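# Close the white door from inside so it latches

## Task

From the inside of the room, push the white door shut until its latch catches and keeps it closed. Disturb nothing else, and finish with both grippers empty, released from the door and backed away from it. The robot must stay upright and level; a fall or a lean counts as failure. In the final second after everything has settled, neither arm (hands included) nor the lift may touch anything, and the base may touch only fixed things, never movable objects such as parts, boxes, carts, lids or drawers.

## Robot and tools

Robot: the LinearBot has an omnidirectional base and a column about 1.7 m high. A carriage rides the column (lift_m) and carries two identical six-joint arms, left and right, each ending in a two-finger gripper. Arm bases sit roughly 0.57 m + lift_m above the floor, and carriage parts hang about 0.15 m lower. A hand reaches up to 0.78 m from its shoulder but only about 0.38 m below its arm base. The hand is about 0.16 m long and 0.1 m wide (0.14 m opened). Parked joints 1-6 are 0, 0.05, 0.05, 1.45, 0, 0; with both arms parked the robot measures about 0.85 m by 0.65 m.

Cameras: carriage_camera points forward, tilted about 20 degrees down; left_wrist_camera and right_wrist_camera look out past the fingertips.

Frames: all positions are in metres. The base frame has its origin on the floor beneath the base centre, x forward, y left, z up. left_hand and right_hand report, in this frame, the point between each hand's finger pads; quat_wxyz gives hand orientation (hand z along the fingers, fingers open along hand y). base_odometry is in the frame where the base started, counts wheel rotation only (slip looks like travel), with heading in rad, positive left, -3.142 to 3.142. Hand readings tend to sit above the true hand, especially at long reach.

move: one action plus optional "cameras". The action contains "base", "joints", or both, and may add "speeds" and "min_time_s"; all its motions begin together.
- "base": exactly one key, an offset from where the base last measured itself: translate_m (forward +, -2 to 2 m), strafe_m (left +, -2 to 2 m) or rotate_rad (counter-clockwise +, -6.3 to 6.3 rad).
- "joints": one object keyed by joint name, absolute targets, any subset: lift_m (0 to 1 m); for each arm, prefixed left_ or right_: joint1_rad (-2.617 to 3.054, swings arm about vertical, 0 forward, + left), joint2_rad (0 to 3.141, shoulder: 0 upper arm back and level, 1.57 up, 3.14 forward), joint3_rad (0 to 3.141, elbow: 0 folded, 3.14 straight), joint4_rad (-1.57 to 1.57, wrist pitch, + lifts fingertips), joint5_rad (-1.57 to 1.57, wrist yaw, + turns fingertips to the right), joint6_rad (-2.094 to 2.094, roll about the fingers, + clockwise from the forearm), gripper_m (0 to 0.093 m pad gap). Omitted joints keep pushing toward earlier targets.
- "speeds": caps for this action only: translate_m and strafe_m 0.02-0.5 m/s, rotate_rad 0.05-1.57 rad/s, lift_m 0.08-0.25 m/s (maxima are defaults).
- "min_time_s": 0.1-8 s, minimum duration of each arm and gripper motion; smooths the path.
- "cameras": list of camera names or "all"; omitted or null gives all, [] gives none.
Actions end within 15 s; base drives time out at 14 s. Unknown keys make a call invalid; out-of-range numbers get it refused, and a refusal or stop cancels the remaining move, wait and finished_scene calls of that reply.

wait: seconds (0 to 10) plus optional cameras; the robot keeps its last command and the scene runs on.

zoom_image: camera name and region [x0, y0, x1, y1] in pixels of that camera's newest image, top-left origin, at most 504 by 504.

read_manual: section "licences" only; returns licence text, no motion.

finished_scene: scene = current scene number; closes the scene for good, so the door must already be latched and the robot clear.

Results: the "move" line reads "done" or the worst status. base_status and joint_status per motion: "done" (for the base, wheels turned the commanded amount, slip included), "off_target" (stopped short, may still push), "contact_stop" or "time_out" (target dropped, holding), "not_followed" (arm target withheld because it would bring arms too close), "limit_stop_at_motor_heat" (arm stopped for heat; resend). on_its_own lists uncommanded behaviour; "held at" is a target, not a reading. motor_effort gives percent of max per motor, bracket = peak; drive_wheels sign is meaningless. Joint torques are per arm joint with offsets and noise; joints 1-3 wrap at ±28 N m. Motor temperatures list each arm's joints then gripper. "pictures" names cameras in image order; images may lag the state slightly. Gripper readings: shut on nothing reads about 0.000-0.003; to release, command well above the reading.

Cautions: thinking time lets the scene run with your last command in force. Arms have no contact stop and keep pressing; drives may bend an arm and still say done. Stopped against something, back off about 0.2 m the way you came. Don't reverse under table edges. The robot tips most easily with a high carriage, outstretched or loaded arms, pushing or pulling, or abrupt stops; only images reveal a lean. Never let the arms strike or squeeze each other; a hard press ends the scene. Arms held outstretched heat up (MOTOR HOT at 75 °C; at 100 °C the arm goes limp for 30-60 s); park them to cool. Avoid slamming the door, hard hits and very hard shoves. Finish with grippers open, off the door, arms and lift touching nothing, and the base clear of movable items.

Each tool is called after "Emit:" as a command line: name --argument value for each argument, lists and objects as JSON in quotes; but a table of rows of numbers goes row by row, as --pt "numbers of a row", without its own name.

## Session

Emit:
move

Scene clock: 0.00 s.
Joint torques (N m): no reading
Motor temperatures (°C): left_arm=[31 34 39 31 28 30 27] | right_arm=[32 35 36 31 30 29 31]
base_odometry: x=+0.000 y=+0.000 heading=+0.000
base_status: not commanded
joint_positions: lift_m=+0.300 left_joint1_rad=-0.003 left_joint2_rad=+0.052 left_joint3_rad=+0.038 left_joint4_rad=+1.430 left_joint5_rad=-0.033 left_joint6_rad=+0.031 left_gripper_m=+0.09396 right_joint1_rad=+0.000 right_joint2_rad=+0.035 right_joint3_rad=+0.040 right_joint4_rad=+1.434 right_joint5_rad=-0.028 right_joint6_rad=-0.032 right_gripper_m=+0.09396
joint_status: not commanded
motor_effort: lift_m=+18 drive_wheels=+1
left_hand: x=+0.2549 y=+0.3027 z=+1.3074 quat_wxyz=(+0.997, -0.015, +0.077, +0.015) (m; base frame)
right_hand: x=+0.2482 y=-0.2924 z=+1.3082 quat_wxyz=(+0.998, -0.015, +0.065, -0.015) (m; base frame)
pictures: carriage_camera, left_wrist_camera, right_wrist_camera
Images, in order (width x height): carriage_camera 672x504, left_wrist_camera 672x504, right_wrist_camera 672x504.

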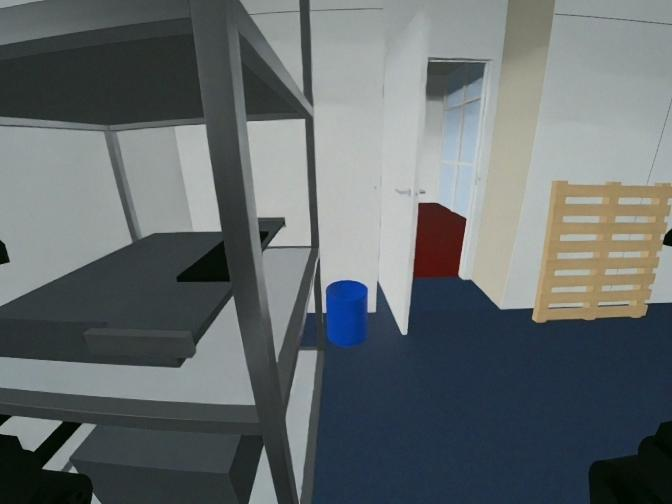

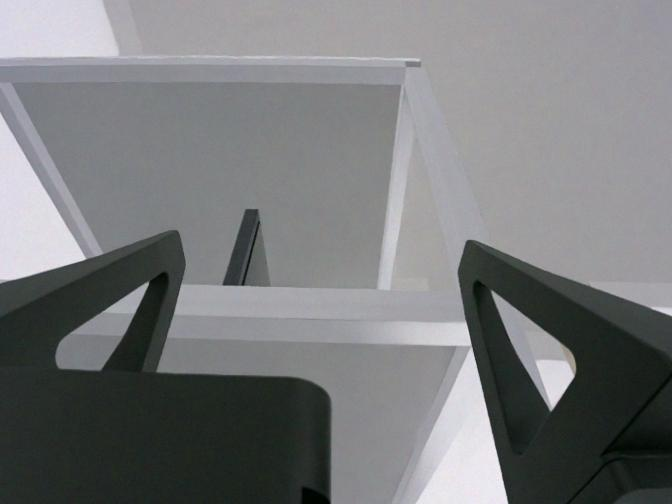

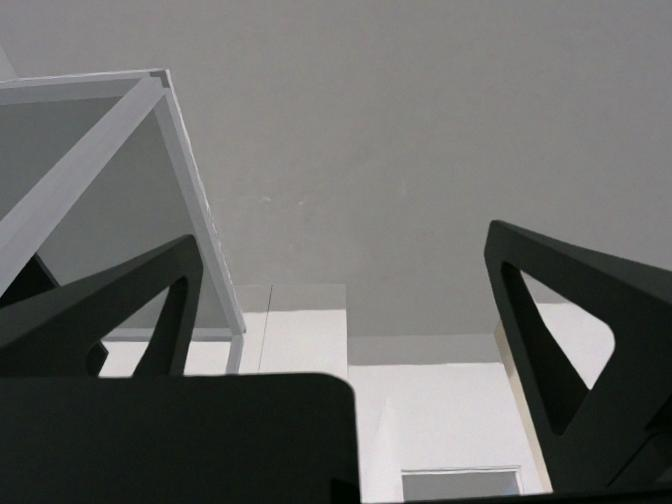

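Emit:
move --base '{"strafe_m":-0.7}' --joints '{"lift_m":0.2,"left_gripper_m":0,"right_gripper_m":0}' --cameras '["carriage_camera"]'

Emit:
move --base '{"translate_m":0.6}' --cameras '["carriage_camera"]'

Scene clock: 31.10 s.
Joint torques (N m): left_arm=[-0.05 4.05 5.48 -0.09 0.15 0.01] | right_arm=[-0.32 3.9 5.94 -0.2 -0.05 -0.04]
move: done
base_odometry: x=-0.001 y=-0.700 heading=-0.001
base_status: done
joint_positions: lift_m=+0.200 left_joint1_rad=-0.003 left_joint2_rad=+0.052 left_joint3_rad=+0.038 left_joint4_rad=+1.430 left_joint5_rad=-0.033 left_joint6_rad=+0.031 left_gripper_m=+0.00066 right_joint1_rad=+0.001 right_joint2_rad=+0.035 right_joint3_rad=+0.040 right_joint4_rad=+1.434 right_joint5_rad=-0.028 right_joint6_rad=-0.032 right_gripper_m=+0.00010
joint_status: all done
motor_effort: lift_m=+19(20) drive_wheels=-2(18)
left_hand: x=+0.2549 y=+0.3027 z=+1.2073 quat_wxyz=(+0.997, -0.015, +0.077, +0.015) (m; base frame)
right_hand: x=+0.2482 y=-0.2924 z=+1.2081 quat_wxyz=(+0.998, -0.015, +0.065, -0.015) (m; base frame)
pictures: carriage_camera
Images, in order (width x height): carriage_camera 672x504.

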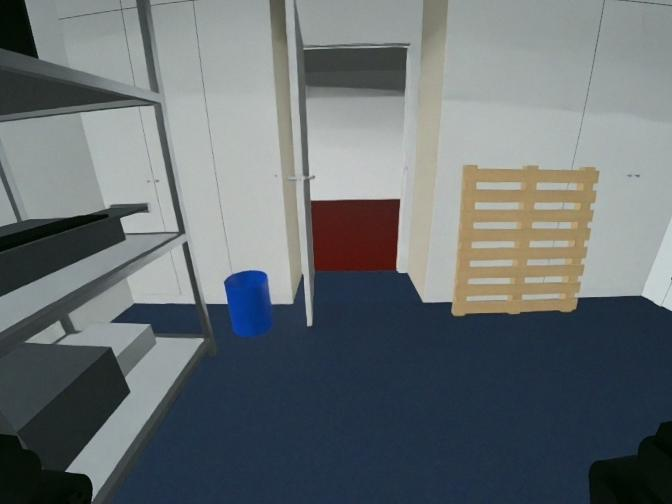

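Scene clock: 34.50 s.
Joint torques (N m): left_arm=[-0.23 3.92 5.72 -0.06 0.11 0.06] | right_arm=[-0.17 3.88 5.97 -0.2 -0.06 -0.04]
move: done
base_odometry: x=+0.599 y=-0.701 heading=-0.001
base_status: done
joint_positions: lift_m=+0.200 left_joint1_rad=-0.003 left_joint2_rad=+0.052 left_joint3_rad=+0.038 left_joint4_rad=+1.429 left_joint5_rad=-0.033 left_joint6_rad=+0.031 left_gripper_m=+0.00066 right_joint1_rad=+0.001 right_joint2_rad=+0.035 right_joint3_rad=+0.040 right_joint4_rad=+1.433 right_joint5_rad=-0.028 right_joint6_rad=-0.032 right_gripper_m=+0.00010
joint_status: not commanded
motor_effort: lift_m=+18(19) drive_wheels=-1(16)
left_hand: x=+0.2552 y=+0.3027 z=+1.2073 quat_wxyz=(+0.997, -0.015, +0.078, +0.015) (m; base frame)
right_hand: x=+0.2486 y=-0.2924 z=+1.2081 quat_wxyz=(+0.998, -0.015, +0.066, -0.015) (m; base frame)
pictures: carriage_camera
Images, in order (width x height): carriage_camera 672x504.

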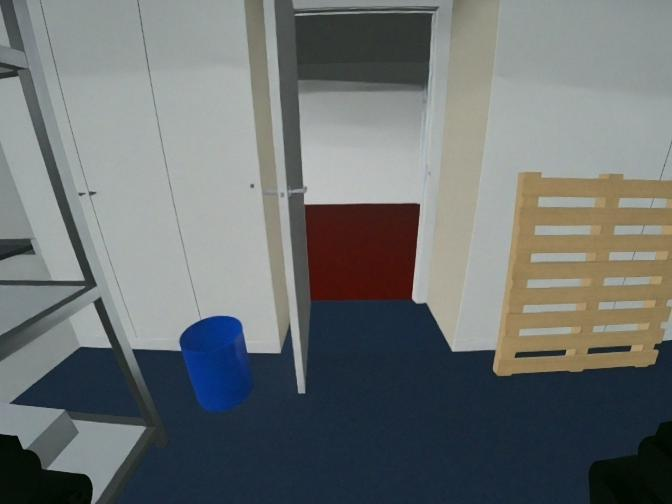

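Emit:
move --base '{"translate_m":0.75}' --joints '{"left_joint1_rad":0.05,"left_joint2_rad":1.57,"left_joint3_rad":1.57,"left_joint4_rad":0,"left_joint5_rad":0}' --min_time_s 2 --speeds '{"translate_m":0.25}'

Scene clock: 56.53 s.
Joint torques (N m): left_arm=[0.35 -7.57 9.55 2.01 0.26 0.06] | right_arm=[-0.16 3.82 6 -0.17 -0.07 -0.05]
move: done
base_odometry: x=+1.349 y=-0.702 heading=-0.001
base_status: done
joint_positions: lift_m=+0.200 left_joint1_rad=+0.044 left_joint2_rad=+1.565 left_joint3_rad=+1.541 left_joint4_rad=+0.005 left_joint5_rad=-0.015 left_joint6_rad=+0.031 left_gripper_m=+0.00066 right_joint1_rad=+0.001 right_joint2_rad=+0.035 right_joint3_rad=+0.040 right_joint4_rad=+1.433 right_joint5_rad=-0.028 right_joint6_rad=-0.032 right_gripper_m=+0.00010
joint_status: all done
motor_effort: lift_m=+18(19) drive_wheels=-2(15)
left_hand: x=+0.7251 y=+0.3220 z=+1.2077 quat_wxyz=(+0.700, -0.010, +0.714, +0.031) (m; base frame)
right_hand: x=+0.2486 y=-0.2924 z=+1.2081 quat_wxyz=(+0.998, -0.015, +0.066, -0.015) (m; base frame)
pictures: carriage_camera, left_wrist_camera, right_wrist_camera
Images, in order (width x height): carriage_camera 672x504, left_wrist_camera 672x504, right_wrist_camera 672x504.

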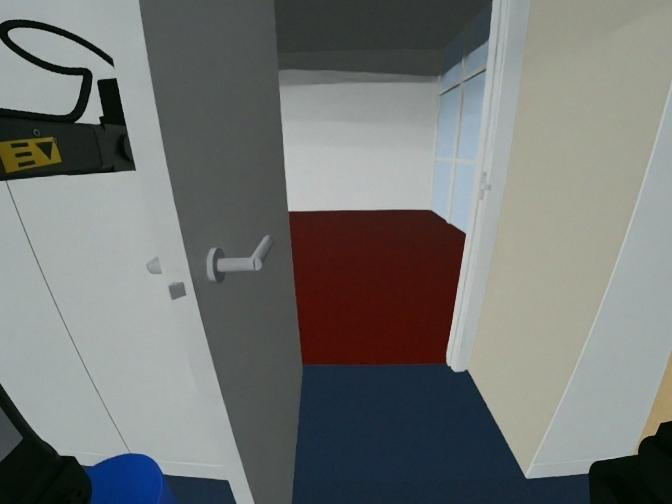

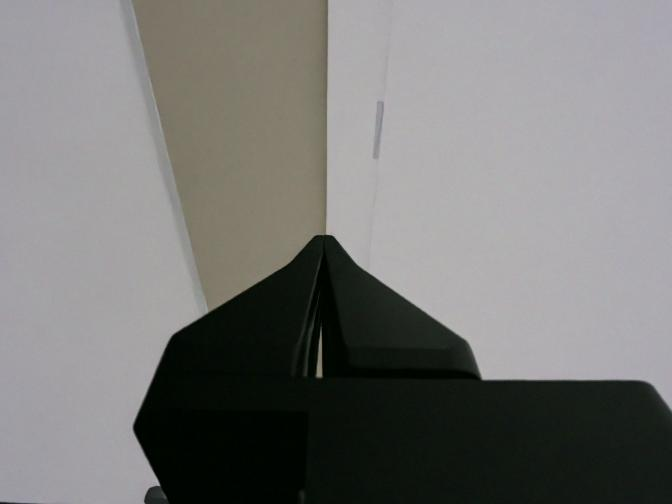

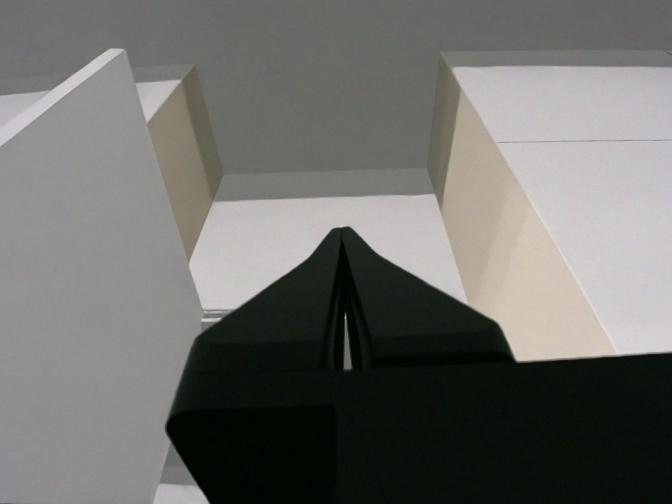

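Emit:
move --base '{"strafe_m":-0.4}' --speeds '{"strafe_m":0.15}'

Scene clock: 64.27 s.
Joint torques (N m): left_arm=[-0.31 -7.71 9.4 1.89 0.25 0.1] | right_arm=[-0.18 3.9 5.97 -0.19 -0.06 -0.06]
Motor temperatures (°C): left_arm=[31 36 45 33 28 30 28] | right_arm=[32 37 37 30 30 29 31]
move: done
base_odometry: x=+1.349 y=-1.102 heading=-0.001
base_status: done
joint_positions: lift_m=+0.200 left_joint1_rad=+0.053 left_joint2_rad=+1.565 left_joint3_rad=+1.541 left_joint4_rad=+0.003 left_joint5_rad=-0.014 left_joint6_rad=+0.026 left_gripper_m=+0.00066 right_joint1_rad=+0.001 right_joint2_rad=+0.035 right_joint3_rad=+0.040 right_joint4_rad=+1.433 right_joint5_rad=-0.028 right_joint6_rad=-0.032 right_gripper_m=+0.00010
joint_status: not commanded
motor_effort: lift_m=+18(19) drive_wheels=-1(13)
left_hand: x=+0.7249 y=+0.3264 z=+1.2072 quat_wxyz=(+0.699, -0.014, +0.714, +0.033) (m; base frame)
right_hand: x=+0.2486 y=-0.2924 z=+1.2081 quat_wxyz=(+0.998, -0.015, +0.066, -0.015) (m; base frame)
pictures: carriage_camera, left_wrist_camera, right_wrist_camera
Images, in order (width x height): carriage_camera 672x504, left_wrist_camera 672x504, right_wrist_camera 672x504.

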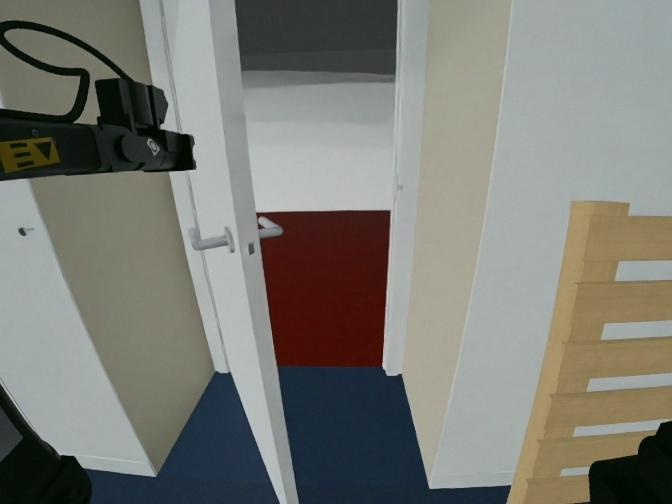

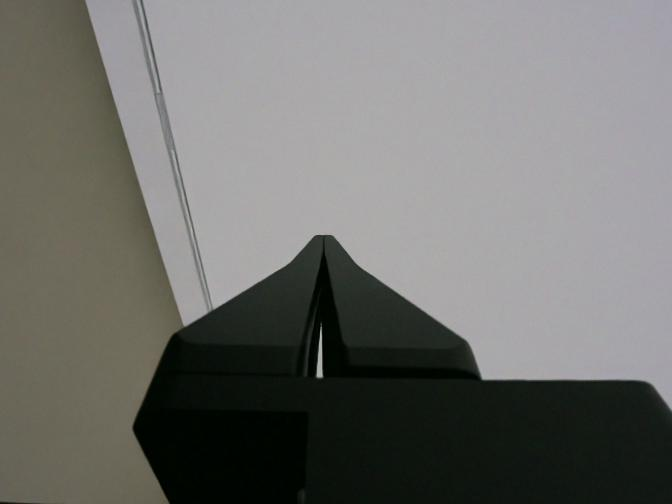

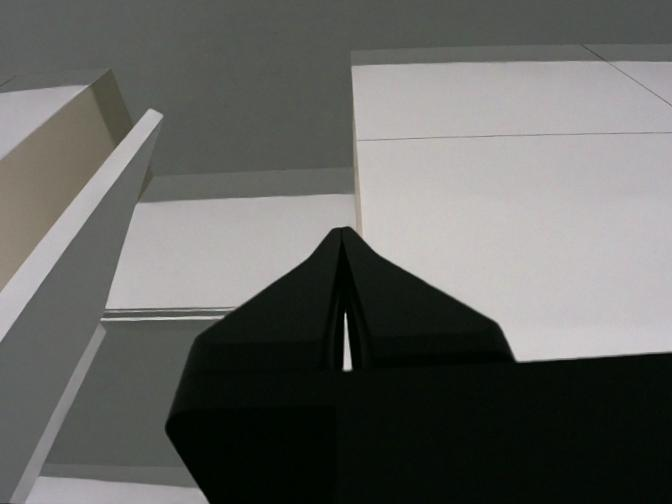

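Emit:
move --base '{"strafe_m":-0.25}' --speeds '{"strafe_m":0.15}' --cameras '["carriage_camera"]'

Emit:
move --base '{"translate_m":0.25}' --speeds '{"translate_m":0.12}'

Scene clock: 74.80 s.
Joint torques (N m): left_arm=[-0.44 -7.58 9.43 1.96 0.27 0.11] | right_arm=[0.01 3.93 6.04 -0.17 -0.05 -0.05]
move: done
base_odometry: x=+1.349 y=-1.352 heading=-0.001
base_status: done
joint_positions: lift_m=+0.200 left_joint1_rad=+0.052 left_joint2_rad=+1.565 left_joint3_rad=+1.542 left_joint4_rad=+0.002 left_joint5_rad=-0.014 left_joint6_rad=+0.025 left_gripper_m=+0.00066 right_joint1_rad=+0.001 right_joint2_rad=+0.035 right_joint3_rad=+0.040 right_joint4_rad=+1.433 right_joint5_rad=-0.028 right_joint6_rad=-0.032 right_gripper_m=+0.00010
joint_status: not commanded
motor_effort: lift_m=+18(19) drive_wheels=+2(15)
left_hand: x=+0.7248 y=+0.3263 z=+1.2073 quat_wxyz=(+0.699, -0.015, +0.714, +0.032) (m; base frame)
right_hand: x=+0.2486 y=-0.2924 z=+1.2081 quat_wxyz=(+0.998, -0.015, +0.066, -0.015) (m; base frame)
pictures: carriage_camera
Images, in order (width x height): carriage_camera 672x504.

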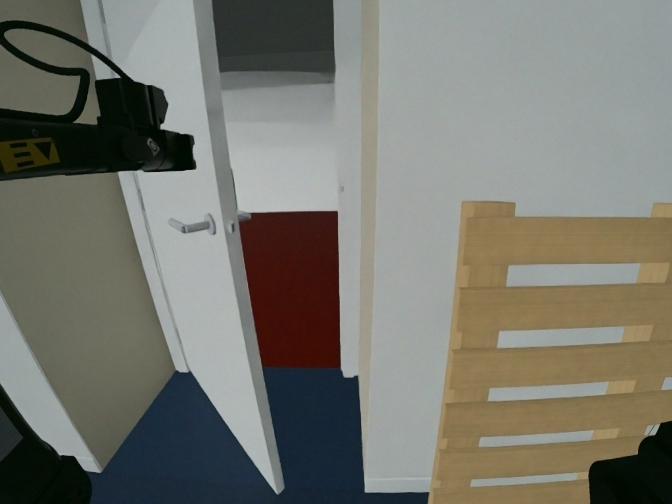

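Scene clock: 77.30 s.
Joint torques (N m): left_arm=[-0.28 -8.12 9.09 1.98 0.28 0.12] | right_arm=[-0.13 4.01 6.08 -0.16 -0.06 -0.04]
move: contact_stop
base_odometry: x=+1.551 y=-1.352 heading=-0.004
base_status: translate_m contact_stop (by the wheels' count: +0.202 of +0.250)
joint_positions: lift_m=+0.200 left_joint1_rad=+0.051 left_joint2_rad=+1.568 left_joint3_rad=+1.548 left_joint4_rad=-0.003 left_joint5_rad=-0.015 left_joint6_rad=+0.025 left_gripper_m=+0.00065 right_joint1_rad=+0.000 right_joint2_rad=+0.036 right_joint3_rad=+0.039 right_joint4_rad=+1.432 right_joint5_rad=-0.028 right_joint6_rad=-0.032 right_gripper_m=+0.00010
joint_status: not commanded
motor_effort: lift_m=+18(18) drive_wheels=+16(88)
left_hand: x=+0.7255 y=+0.3259 z=+1.2074 quat_wxyz=(+0.698, -0.014, +0.715, +0.032) (m; base frame)
right_hand: x=+0.2495 y=-0.2923 z=+1.2080 quat_wxyz=(+0.997, -0.015, +0.068, -0.015) (m; base frame)
pictures: carriage_camera, left_wrist_camera, right_wrist_camera
Images, in order (width x height): carriage_camera 672x504, left_wrist_camera 672x504, right_wrist_camera 672x504.

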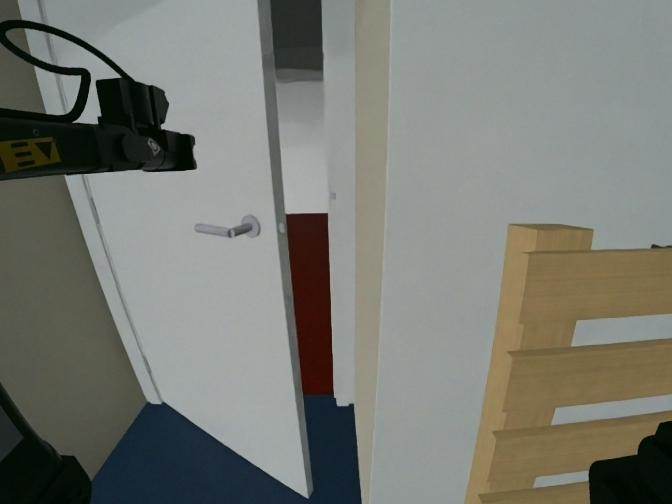

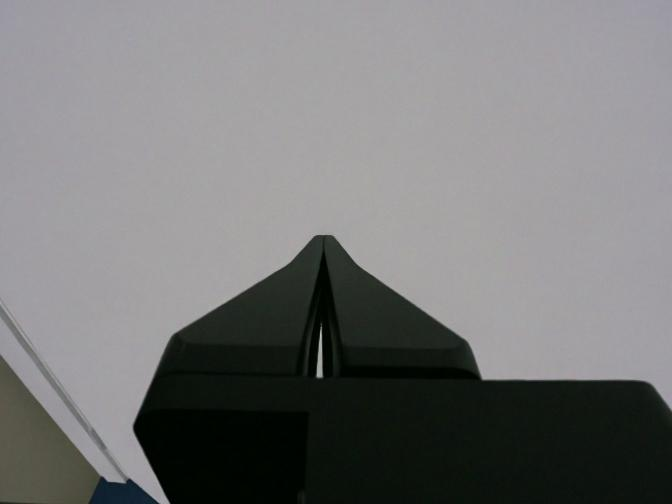

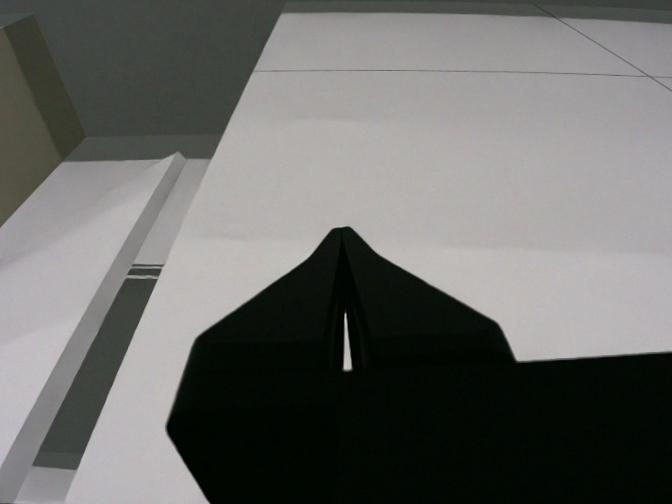

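Emit:
move --base '{"translate_m":-0.35}' --cameras '[]'

Emit:
move --base '{"strafe_m":0.41}' --joints '{"left_joint1_rad":0,"left_joint2_rad":0.05,"left_joint3_rad":0.05,"left_joint4_rad":1.45,"left_joint5_rad":0,"left_joint6_rad":0}' --min_time_s 2 --cameras '["carriage_camera"]'

Emit:
move --joints '{"right_joint1_rad":0.1,"right_joint2_rad":2.3,"right_joint3_rad":2.3,"right_joint4_rad":0}' --min_time_s 2

Scene clock: 98.03 s.
Joint torques (N m): left_arm=[-0.28 -7.95 8.9 1.99 0.28 0.09] | right_arm=[-0.02 3.73 6 -0.18 -0.04 -0.03]
Motor temperatures (°C): left_arm=[31 38 49 39 28 30 28] | right_arm=[31 36 38 30 30 29 31]
move: done
base_odometry: x=+1.201 y=-1.351 heading=-0.004
base_status: done
joint_positions: lift_m=+0.200 left_joint1_rad=+0.051 left_joint2_rad=+1.568 left_joint3_rad=+1.548 left_joint4_rad=-0.004 left_joint5_rad=-0.015 left_joint6_rad=+0.025 left_gripper_m=+0.00065 right_joint1_rad=+0.000 right_joint2_rad=+0.036 right_joint3_rad=+0.039 right_joint4_rad=+1.432 right_joint5_rad=-0.028 right_joint6_rad=-0.032 right_gripper_m=+0.00010
joint_status: not commanded
motor_effort: lift_m=+18(18) drive_wheels=+1(15)
left_hand: x=+0.7255 y=+0.3259 z=+1.2073 quat_wxyz=(+0.698, -0.014, +0.715, +0.032) (m; base frame)
right_hand: x=+0.2494 y=-0.2923 z=+1.2080 quat_wxyz=(+0.997, -0.015, +0.068, -0.015) (m; base frame)
pictures: none
No camera images: "cameras" was empty.

Scene clock: 100.90 s.
Joint torques (N m): left_arm=[-0.64 3.06 4.57 0.02 0.23 -0.08] | right_arm=[-0.17 3.71 6.04 -0.18 -0.04 -0.03]
move: done
base_odometry: x=+1.202 y=-0.941 heading=-0.004
base_status: done
joint_positions: lift_m=+0.200 left_joint1_rad=+0.005 left_joint2_rad=+0.057 left_joint3_rad=+0.057 left_joint4_rad=+1.435 left_joint5_rad=-0.011 left_joint6_rad=+0.012 left_gripper_m=+0.00065 right_joint1_rad=-0.001 right_joint2_rad=+0.036 right_joint3_rad=+0.039 right_joint4_rad=+1.432 right_joint5_rad=-0.028 right_joint6_rad=-0.032 right_gripper_m=+0.00010
joint_status: all done
motor_effort: lift_m=+18(18) drive_wheels=-1(11)
left_hand: x=+0.2500 y=+0.2993 z=+1.2128 quat_wxyz=(+0.998, -0.005, +0.068, +0.009) (m; base frame)
right_hand: x=+0.2494 y=-0.2923 z=+1.2080 quat_wxyz=(+0.997, -0.015, +0.068, -0.015) (m; base frame)
pictures: carriage_camera
Images, in order (width x height): carriage_camera 672x504.

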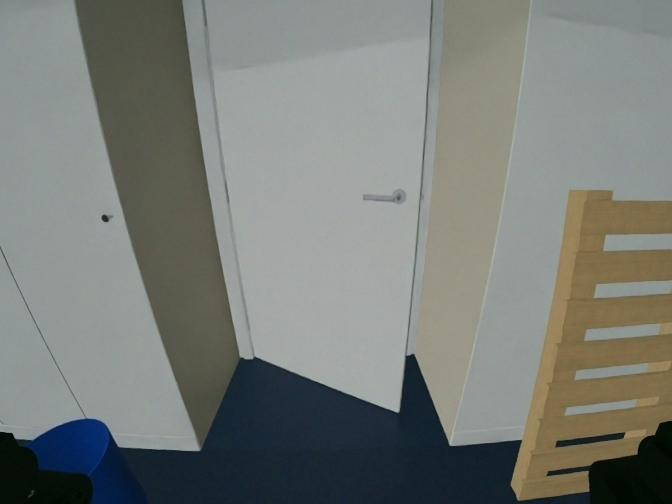

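Scene clock: 103.30 s.
Joint torques (N m): left_arm=[-0.49 3.07 4.53 0.02 0.21 -0.1] | right_arm=[0.42 -12.71 10.62 2.16 -0.06 -0.04]
move: done
base_odometry: x=+1.202 y=-0.941 heading=-0.004
base_status: not commanded
joint_positions: lift_m=+0.200 left_joint1_rad=+0.005 left_joint2_rad=+0.057 left_joint3_rad=+0.057 left_joint4_rad=+1.437 left_joint5_rad=-0.011 left_joint6_rad=+0.012 left_gripper_m=+0.00065 right_joint1_rad=+0.094 right_joint2_rad=+2.289 right_joint3_rad=+2.273 right_joint4_rad=+0.010 right_joint5_rad=-0.028 right_joint6_rad=-0.032 right_gripper_m=+0.00010
joint_status: all done
motor_effort: lift_m=+18(18) drive_wheels=+3(5)
left_hand: x=+0.2494 y=+0.2993 z=+1.2129 quat_wxyz=(+0.998, -0.005, +0.067, +0.009) (m; base frame)
right_hand: x=+0.8971 y=-0.2280 z=+1.1474 quat_wxyz=(+0.704, -0.055, +0.707, +0.032) (m; base frame)
pictures: carriage_camera, left_wrist_camera, right_wrist_camera
Images, in order (width x height): carriage_camera 672x504, left_wrist_camera 672x504, right_wrist_camera 672x504.

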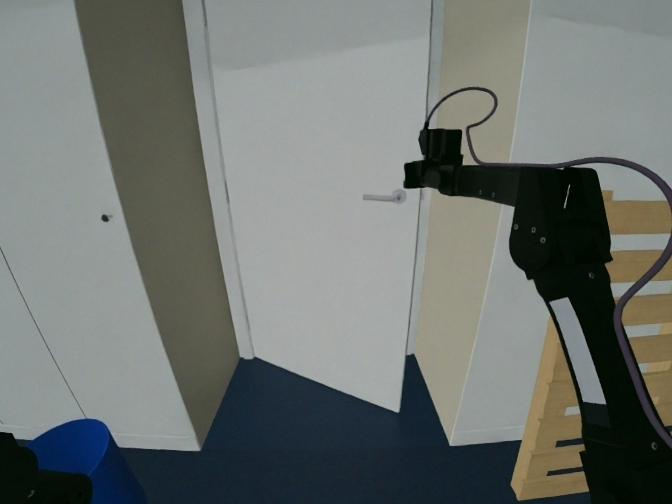

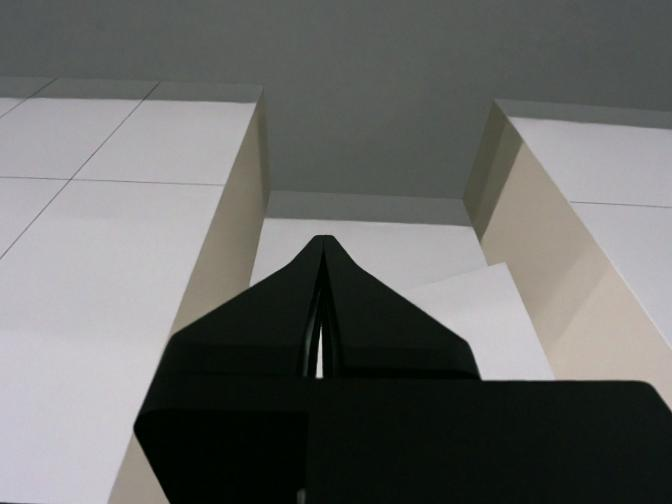

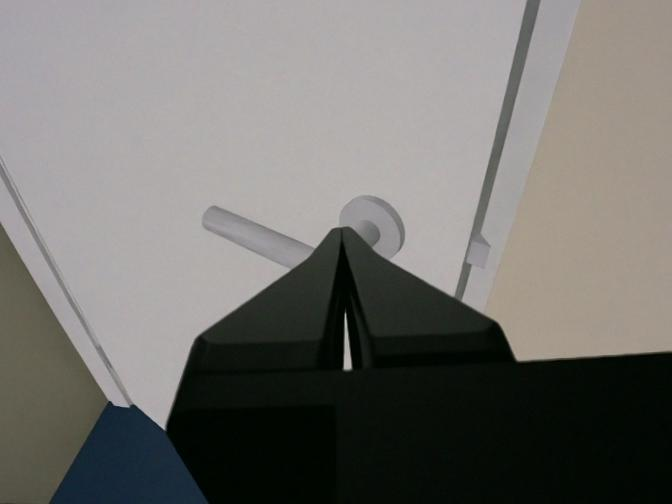

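Emit:
move --base '{"translate_m":0.55}' --speeds '{"translate_m":0.15}'

Emit:
move --base '{"translate_m":0.35}' --speeds '{"translate_m":0.12}'

Scene clock: 112.87 s.
Joint torques (N m): left_arm=[-0.62 3.17 4.75 -0.03 0.24 -0.09] | right_arm=[-1.1 -9.16 10.06 3.38 0.14 -0.03]
Motor temperatures (°C): left_arm=[31 37 47 36 28 30 28] | right_arm=[31 42 39 33 30 29 31]
move: done
base_odometry: x=+1.752 y=-0.943 heading=-0.004
base_status: done
joint_positions: lift_m=+0.200 left_joint1_rad=+0.005 left_joint2_rad=+0.057 left_joint3_rad=+0.055 left_joint4_rad=+1.444 left_joint5_rad=-0.011 left_joint6_rad=+0.012 left_gripper_m=+0.00065 right_joint1_rad=+0.110 right_joint2_rad=+2.251 right_joint3_rad=+2.277 right_joint4_rad=-0.103 right_joint5_rad=-0.051 right_joint6_rad=-0.032 right_gripper_m=+0.00009
joint_status: not commanded
motor_effort: lift_m=+18(18) drive_wheels=+5(13)
left_hand: x=+0.2483 y=+0.2992 z=+1.2125 quat_wxyz=(+0.998, -0.005, +0.064, +0.009) (m; base frame)
right_hand: x=+0.8845 y=-0.2141 z=+1.1464 quat_wxyz=(+0.678, -0.070, +0.731, +0.045) (m; base frame)
pictures: carriage_camera, left_wrist_camera, right_wrist_camera
Images, in order (width x height): carriage_camera 672x504, left_wrist_camera 672x504, right_wrist_camera 672x504.

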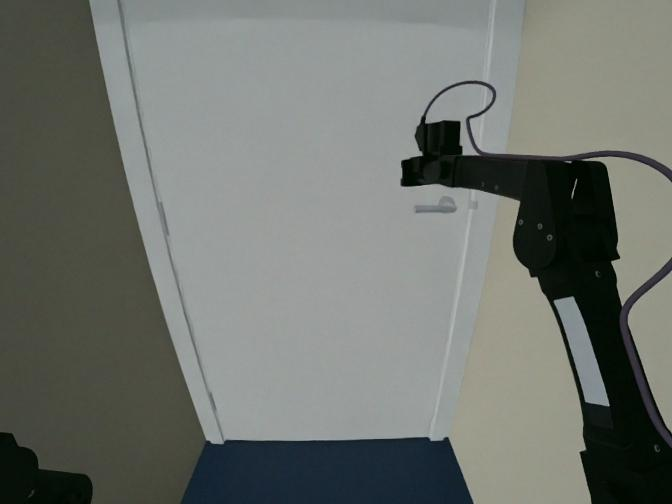

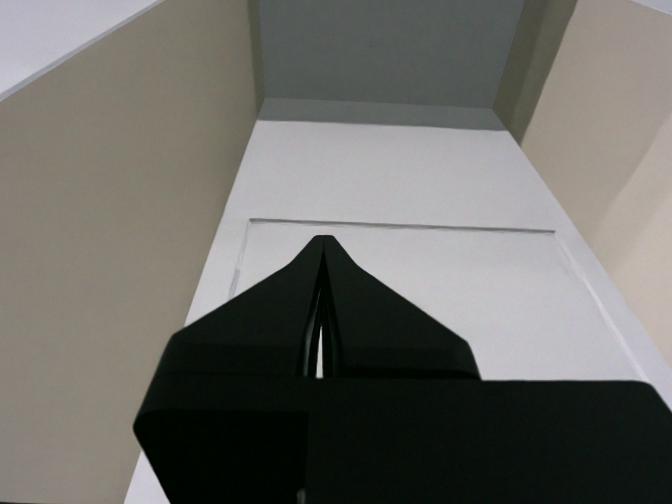

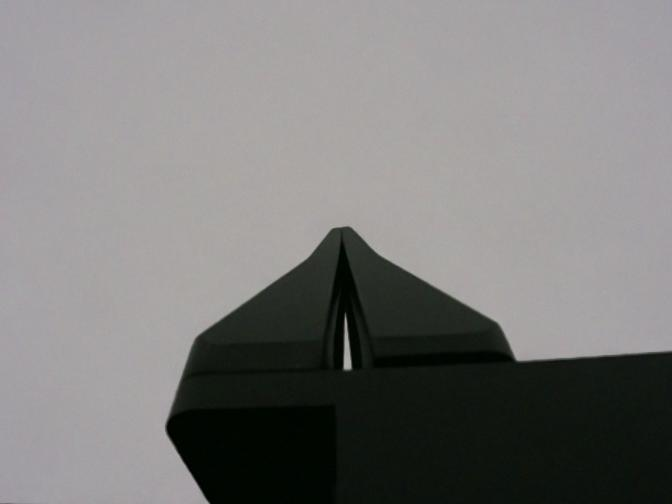

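Scene clock: 116.57 s.
Joint torques (N m): left_arm=[-0.59 3.21 4.85 -0.1 0.23 -0.08] | right_arm=[-9.01 21.16 -1.55 7.71 2.51 3.99]
Motor temperatures (°C): left_arm=[31 37 46 35 28 30 28] | right_arm=[32 44 39 45 30 30 31]
move: done
base_odometry: x=+2.101 y=-0.944 heading=-0.004
base_status: done
joint_positions: lift_m=+0.200 left_joint1_rad=+0.005 left_joint2_rad=+0.056 left_joint3_rad=+0.054 left_joint4_rad=+1.449 left_joint5_rad=-0.011 left_joint6_rad=+0.012 left_gripper_m=+0.00065 right_joint1_rad=+0.194 right_joint2_rad=+1.682 right_joint3_rad=+2.366 right_joint4_rad=-1.571 right_joint5_rad=-0.323 right_joint6_rad=-0.381 right_gripper_m=+0.00009
joint_status: not commanded
motor_effort: lift_m=+20(20) drive_wheels=+20(36)
left_hand: x=+0.2470 y=+0.2992 z=+1.2122 quat_wxyz=(+0.998, -0.005, +0.062, +0.009) (m; base frame)
right_hand: x=+0.5490 y=-0.1759 z=+1.1739 quat_wxyz=(+0.344, -0.316, +0.876, +0.120) (m; base frame)
pictures: carriage_camera, left_wrist_camera, right_wrist_camera
Images, in order (width x height): carriage_camera 672x504, left_wrist_camera 672x504, right_wrist_camera 672x504.

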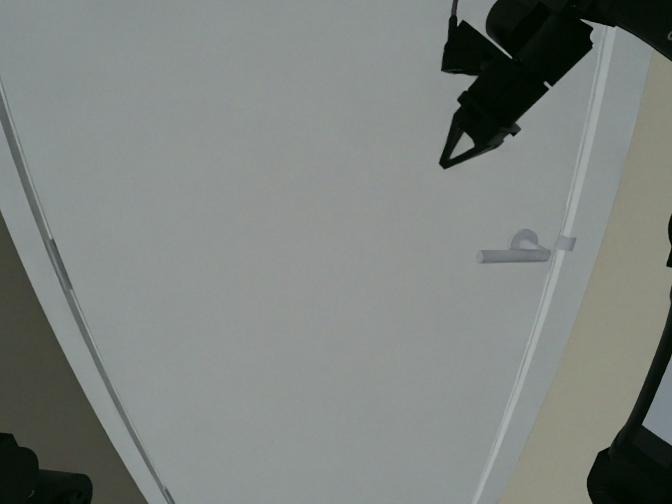

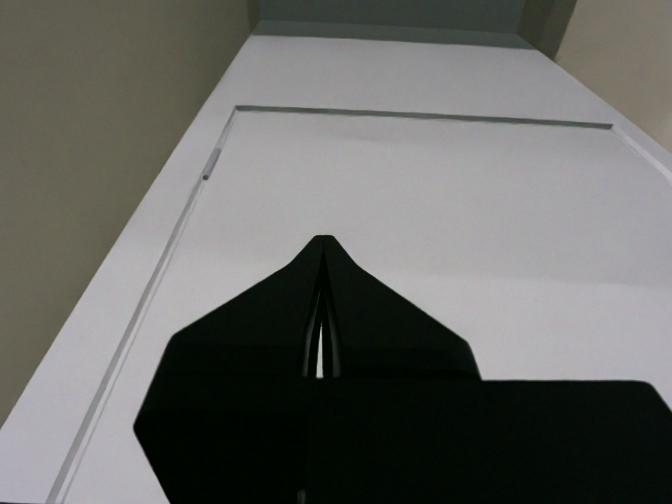

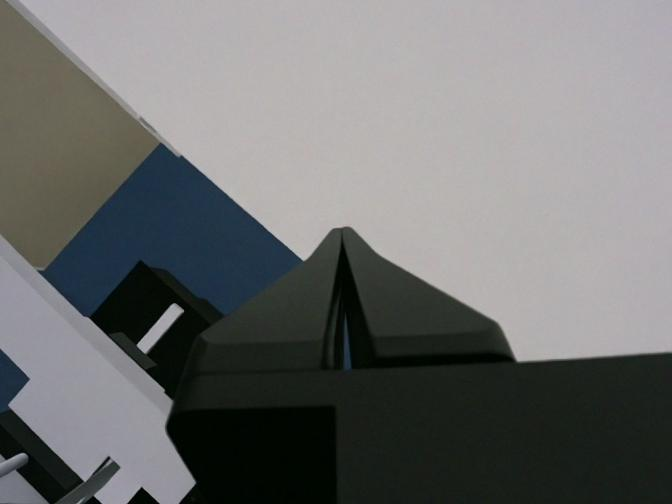

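Emit:
move --base '{"translate_m":-0.38}' --speeds '{"translate_m":0.15}'

Scene clock: 124.37 s.
Joint torques (N m): left_arm=[-0.49 3.3 4.92 -0.08 0.21 -0.08] | right_arm=[0.13 -11.71 7.39 2.34 0.04 0.05]
Motor temperatures (°C): left_arm=[31 37 45 34 28 30 28] | right_arm=[32 49 39 61 34 34 31]
move: done
base_odometry: x=+1.721 y=-0.942 heading=-0.004
base_status: done
joint_positions: lift_m=+0.200 left_joint1_rad=+0.005 left_joint2_rad=+0.056 left_joint3_rad=+0.053 left_joint4_rad=+1.449 left_joint5_rad=-0.011 left_joint6_rad=+0.012 left_gripper_m=+0.00065 right_joint1_rad=+0.096 right_joint2_rad=+2.281 right_joint3_rad=+2.303 right_joint4_rad=-0.011 right_joint5_rad=-0.041 right_joint6_rad=-0.041 right_gripper_m=+0.00007
joint_status: not commanded
motor_effort: lift_m=+18(20) drive_wheels=-1(19)
left_hand: x=+0.2472 y=+0.2992 z=+1.2123 quat_wxyz=(+0.998, -0.005, +0.062, +0.009) (m; base frame)
right_hand: x=+0.8928 y=-0.2246 z=+1.1623 quat_wxyz=(+0.710, -0.063, +0.701, +0.034) (m; base frame)
pictures: carriage_camera, left_wrist_camera, right_wrist_camera
Images, in order (width x height): carriage_camera 672x504, left_wrist_camera 672x504, right_wrist_camera 672x504.

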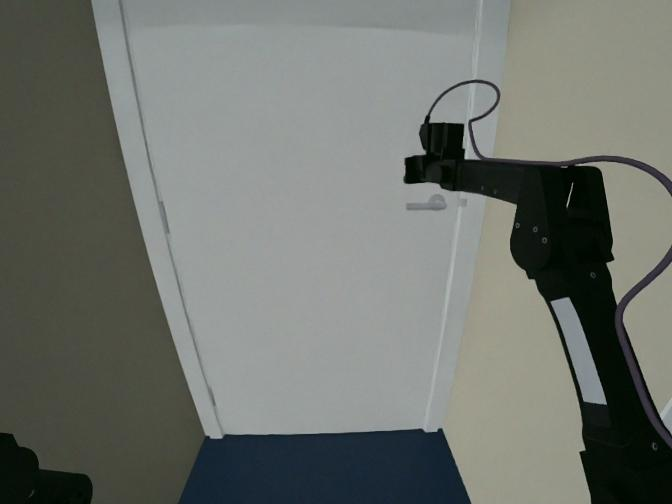

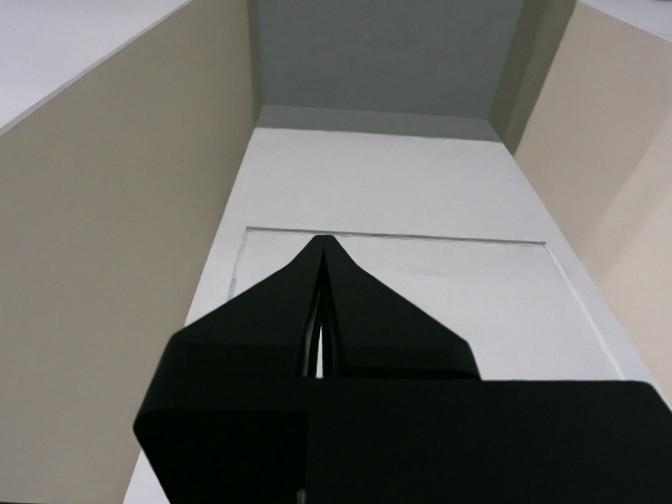

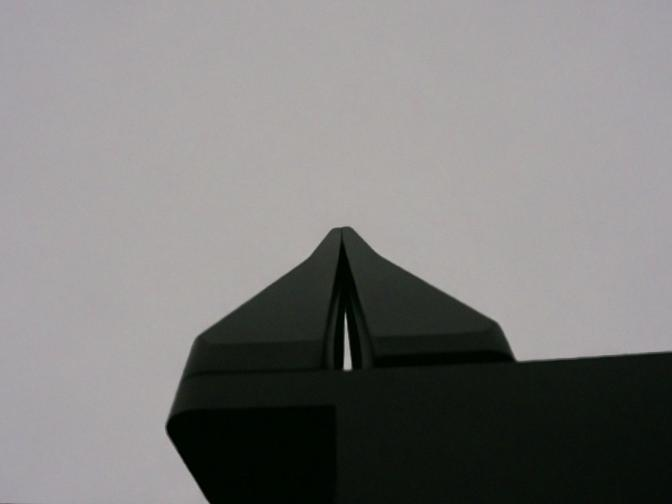

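Emit:
move --base '{"translate_m":-0.4}' --cameras '["carriage_camera"]'

Emit:
finished_scene --scene 1

Scene clock: 133.17 s.
Joint torques (N m): left_arm=[-0.58 3.18 4.86 -0.13 0.22 -0.09] | right_arm=[0.13 -12.26 7.46 2.26 0.04 0.05]
Motor temperatures (°C): left_arm=[31 36 44 34 28 30 28] | right_arm=[32 50 40 55 32 32 31]
move: done
base_odometry: x=+1.321 y=-0.940 heading=-0.005
base_status: done
joint_positions: lift_m=+0.200 left_joint1_rad=+0.005 left_joint2_rad=+0.056 left_joint3_rad=+0.053 left_joint4_rad=+1.450 left_joint5_rad=-0.011 left_joint6_rad=+0.012 left_gripper_m=+0.00065 right_joint1_rad=+0.096 right_joint2_rad=+2.284 right_joint3_rad=+2.303 right_joint4_rad=-0.005 right_joint5_rad=-0.040 right_joint6_rad=-0.041 right_gripper_m=+0.00007
joint_status: not commanded
motor_effort: lift_m=+18(18) drive_wheels=+0(15)
left_hand: x=+0.2471 y=+0.2992 z=+1.2123 quat_wxyz=(+0.998, -0.005, +0.062, +0.009) (m; base frame)
right_hand: x=+0.8936 y=-0.2247 z=+1.1619 quat_wxyz=(+0.711, -0.062, +0.699, +0.034) (m; base frame)
pictures: carriage_camera
Images, in order (width x height): carriage_camera 672x504.

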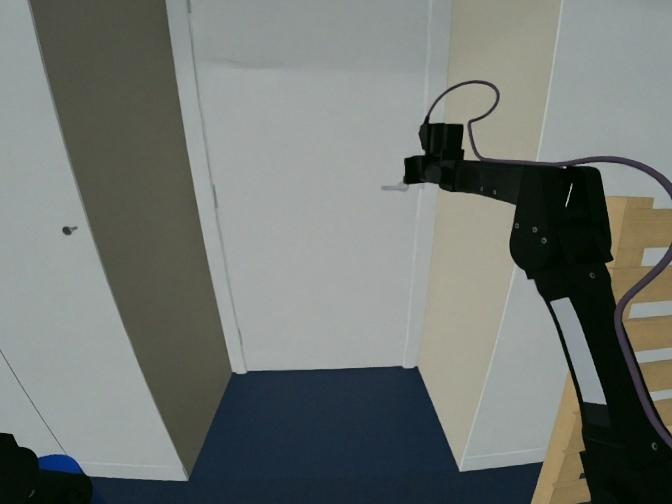

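The scene is finished: the task was done.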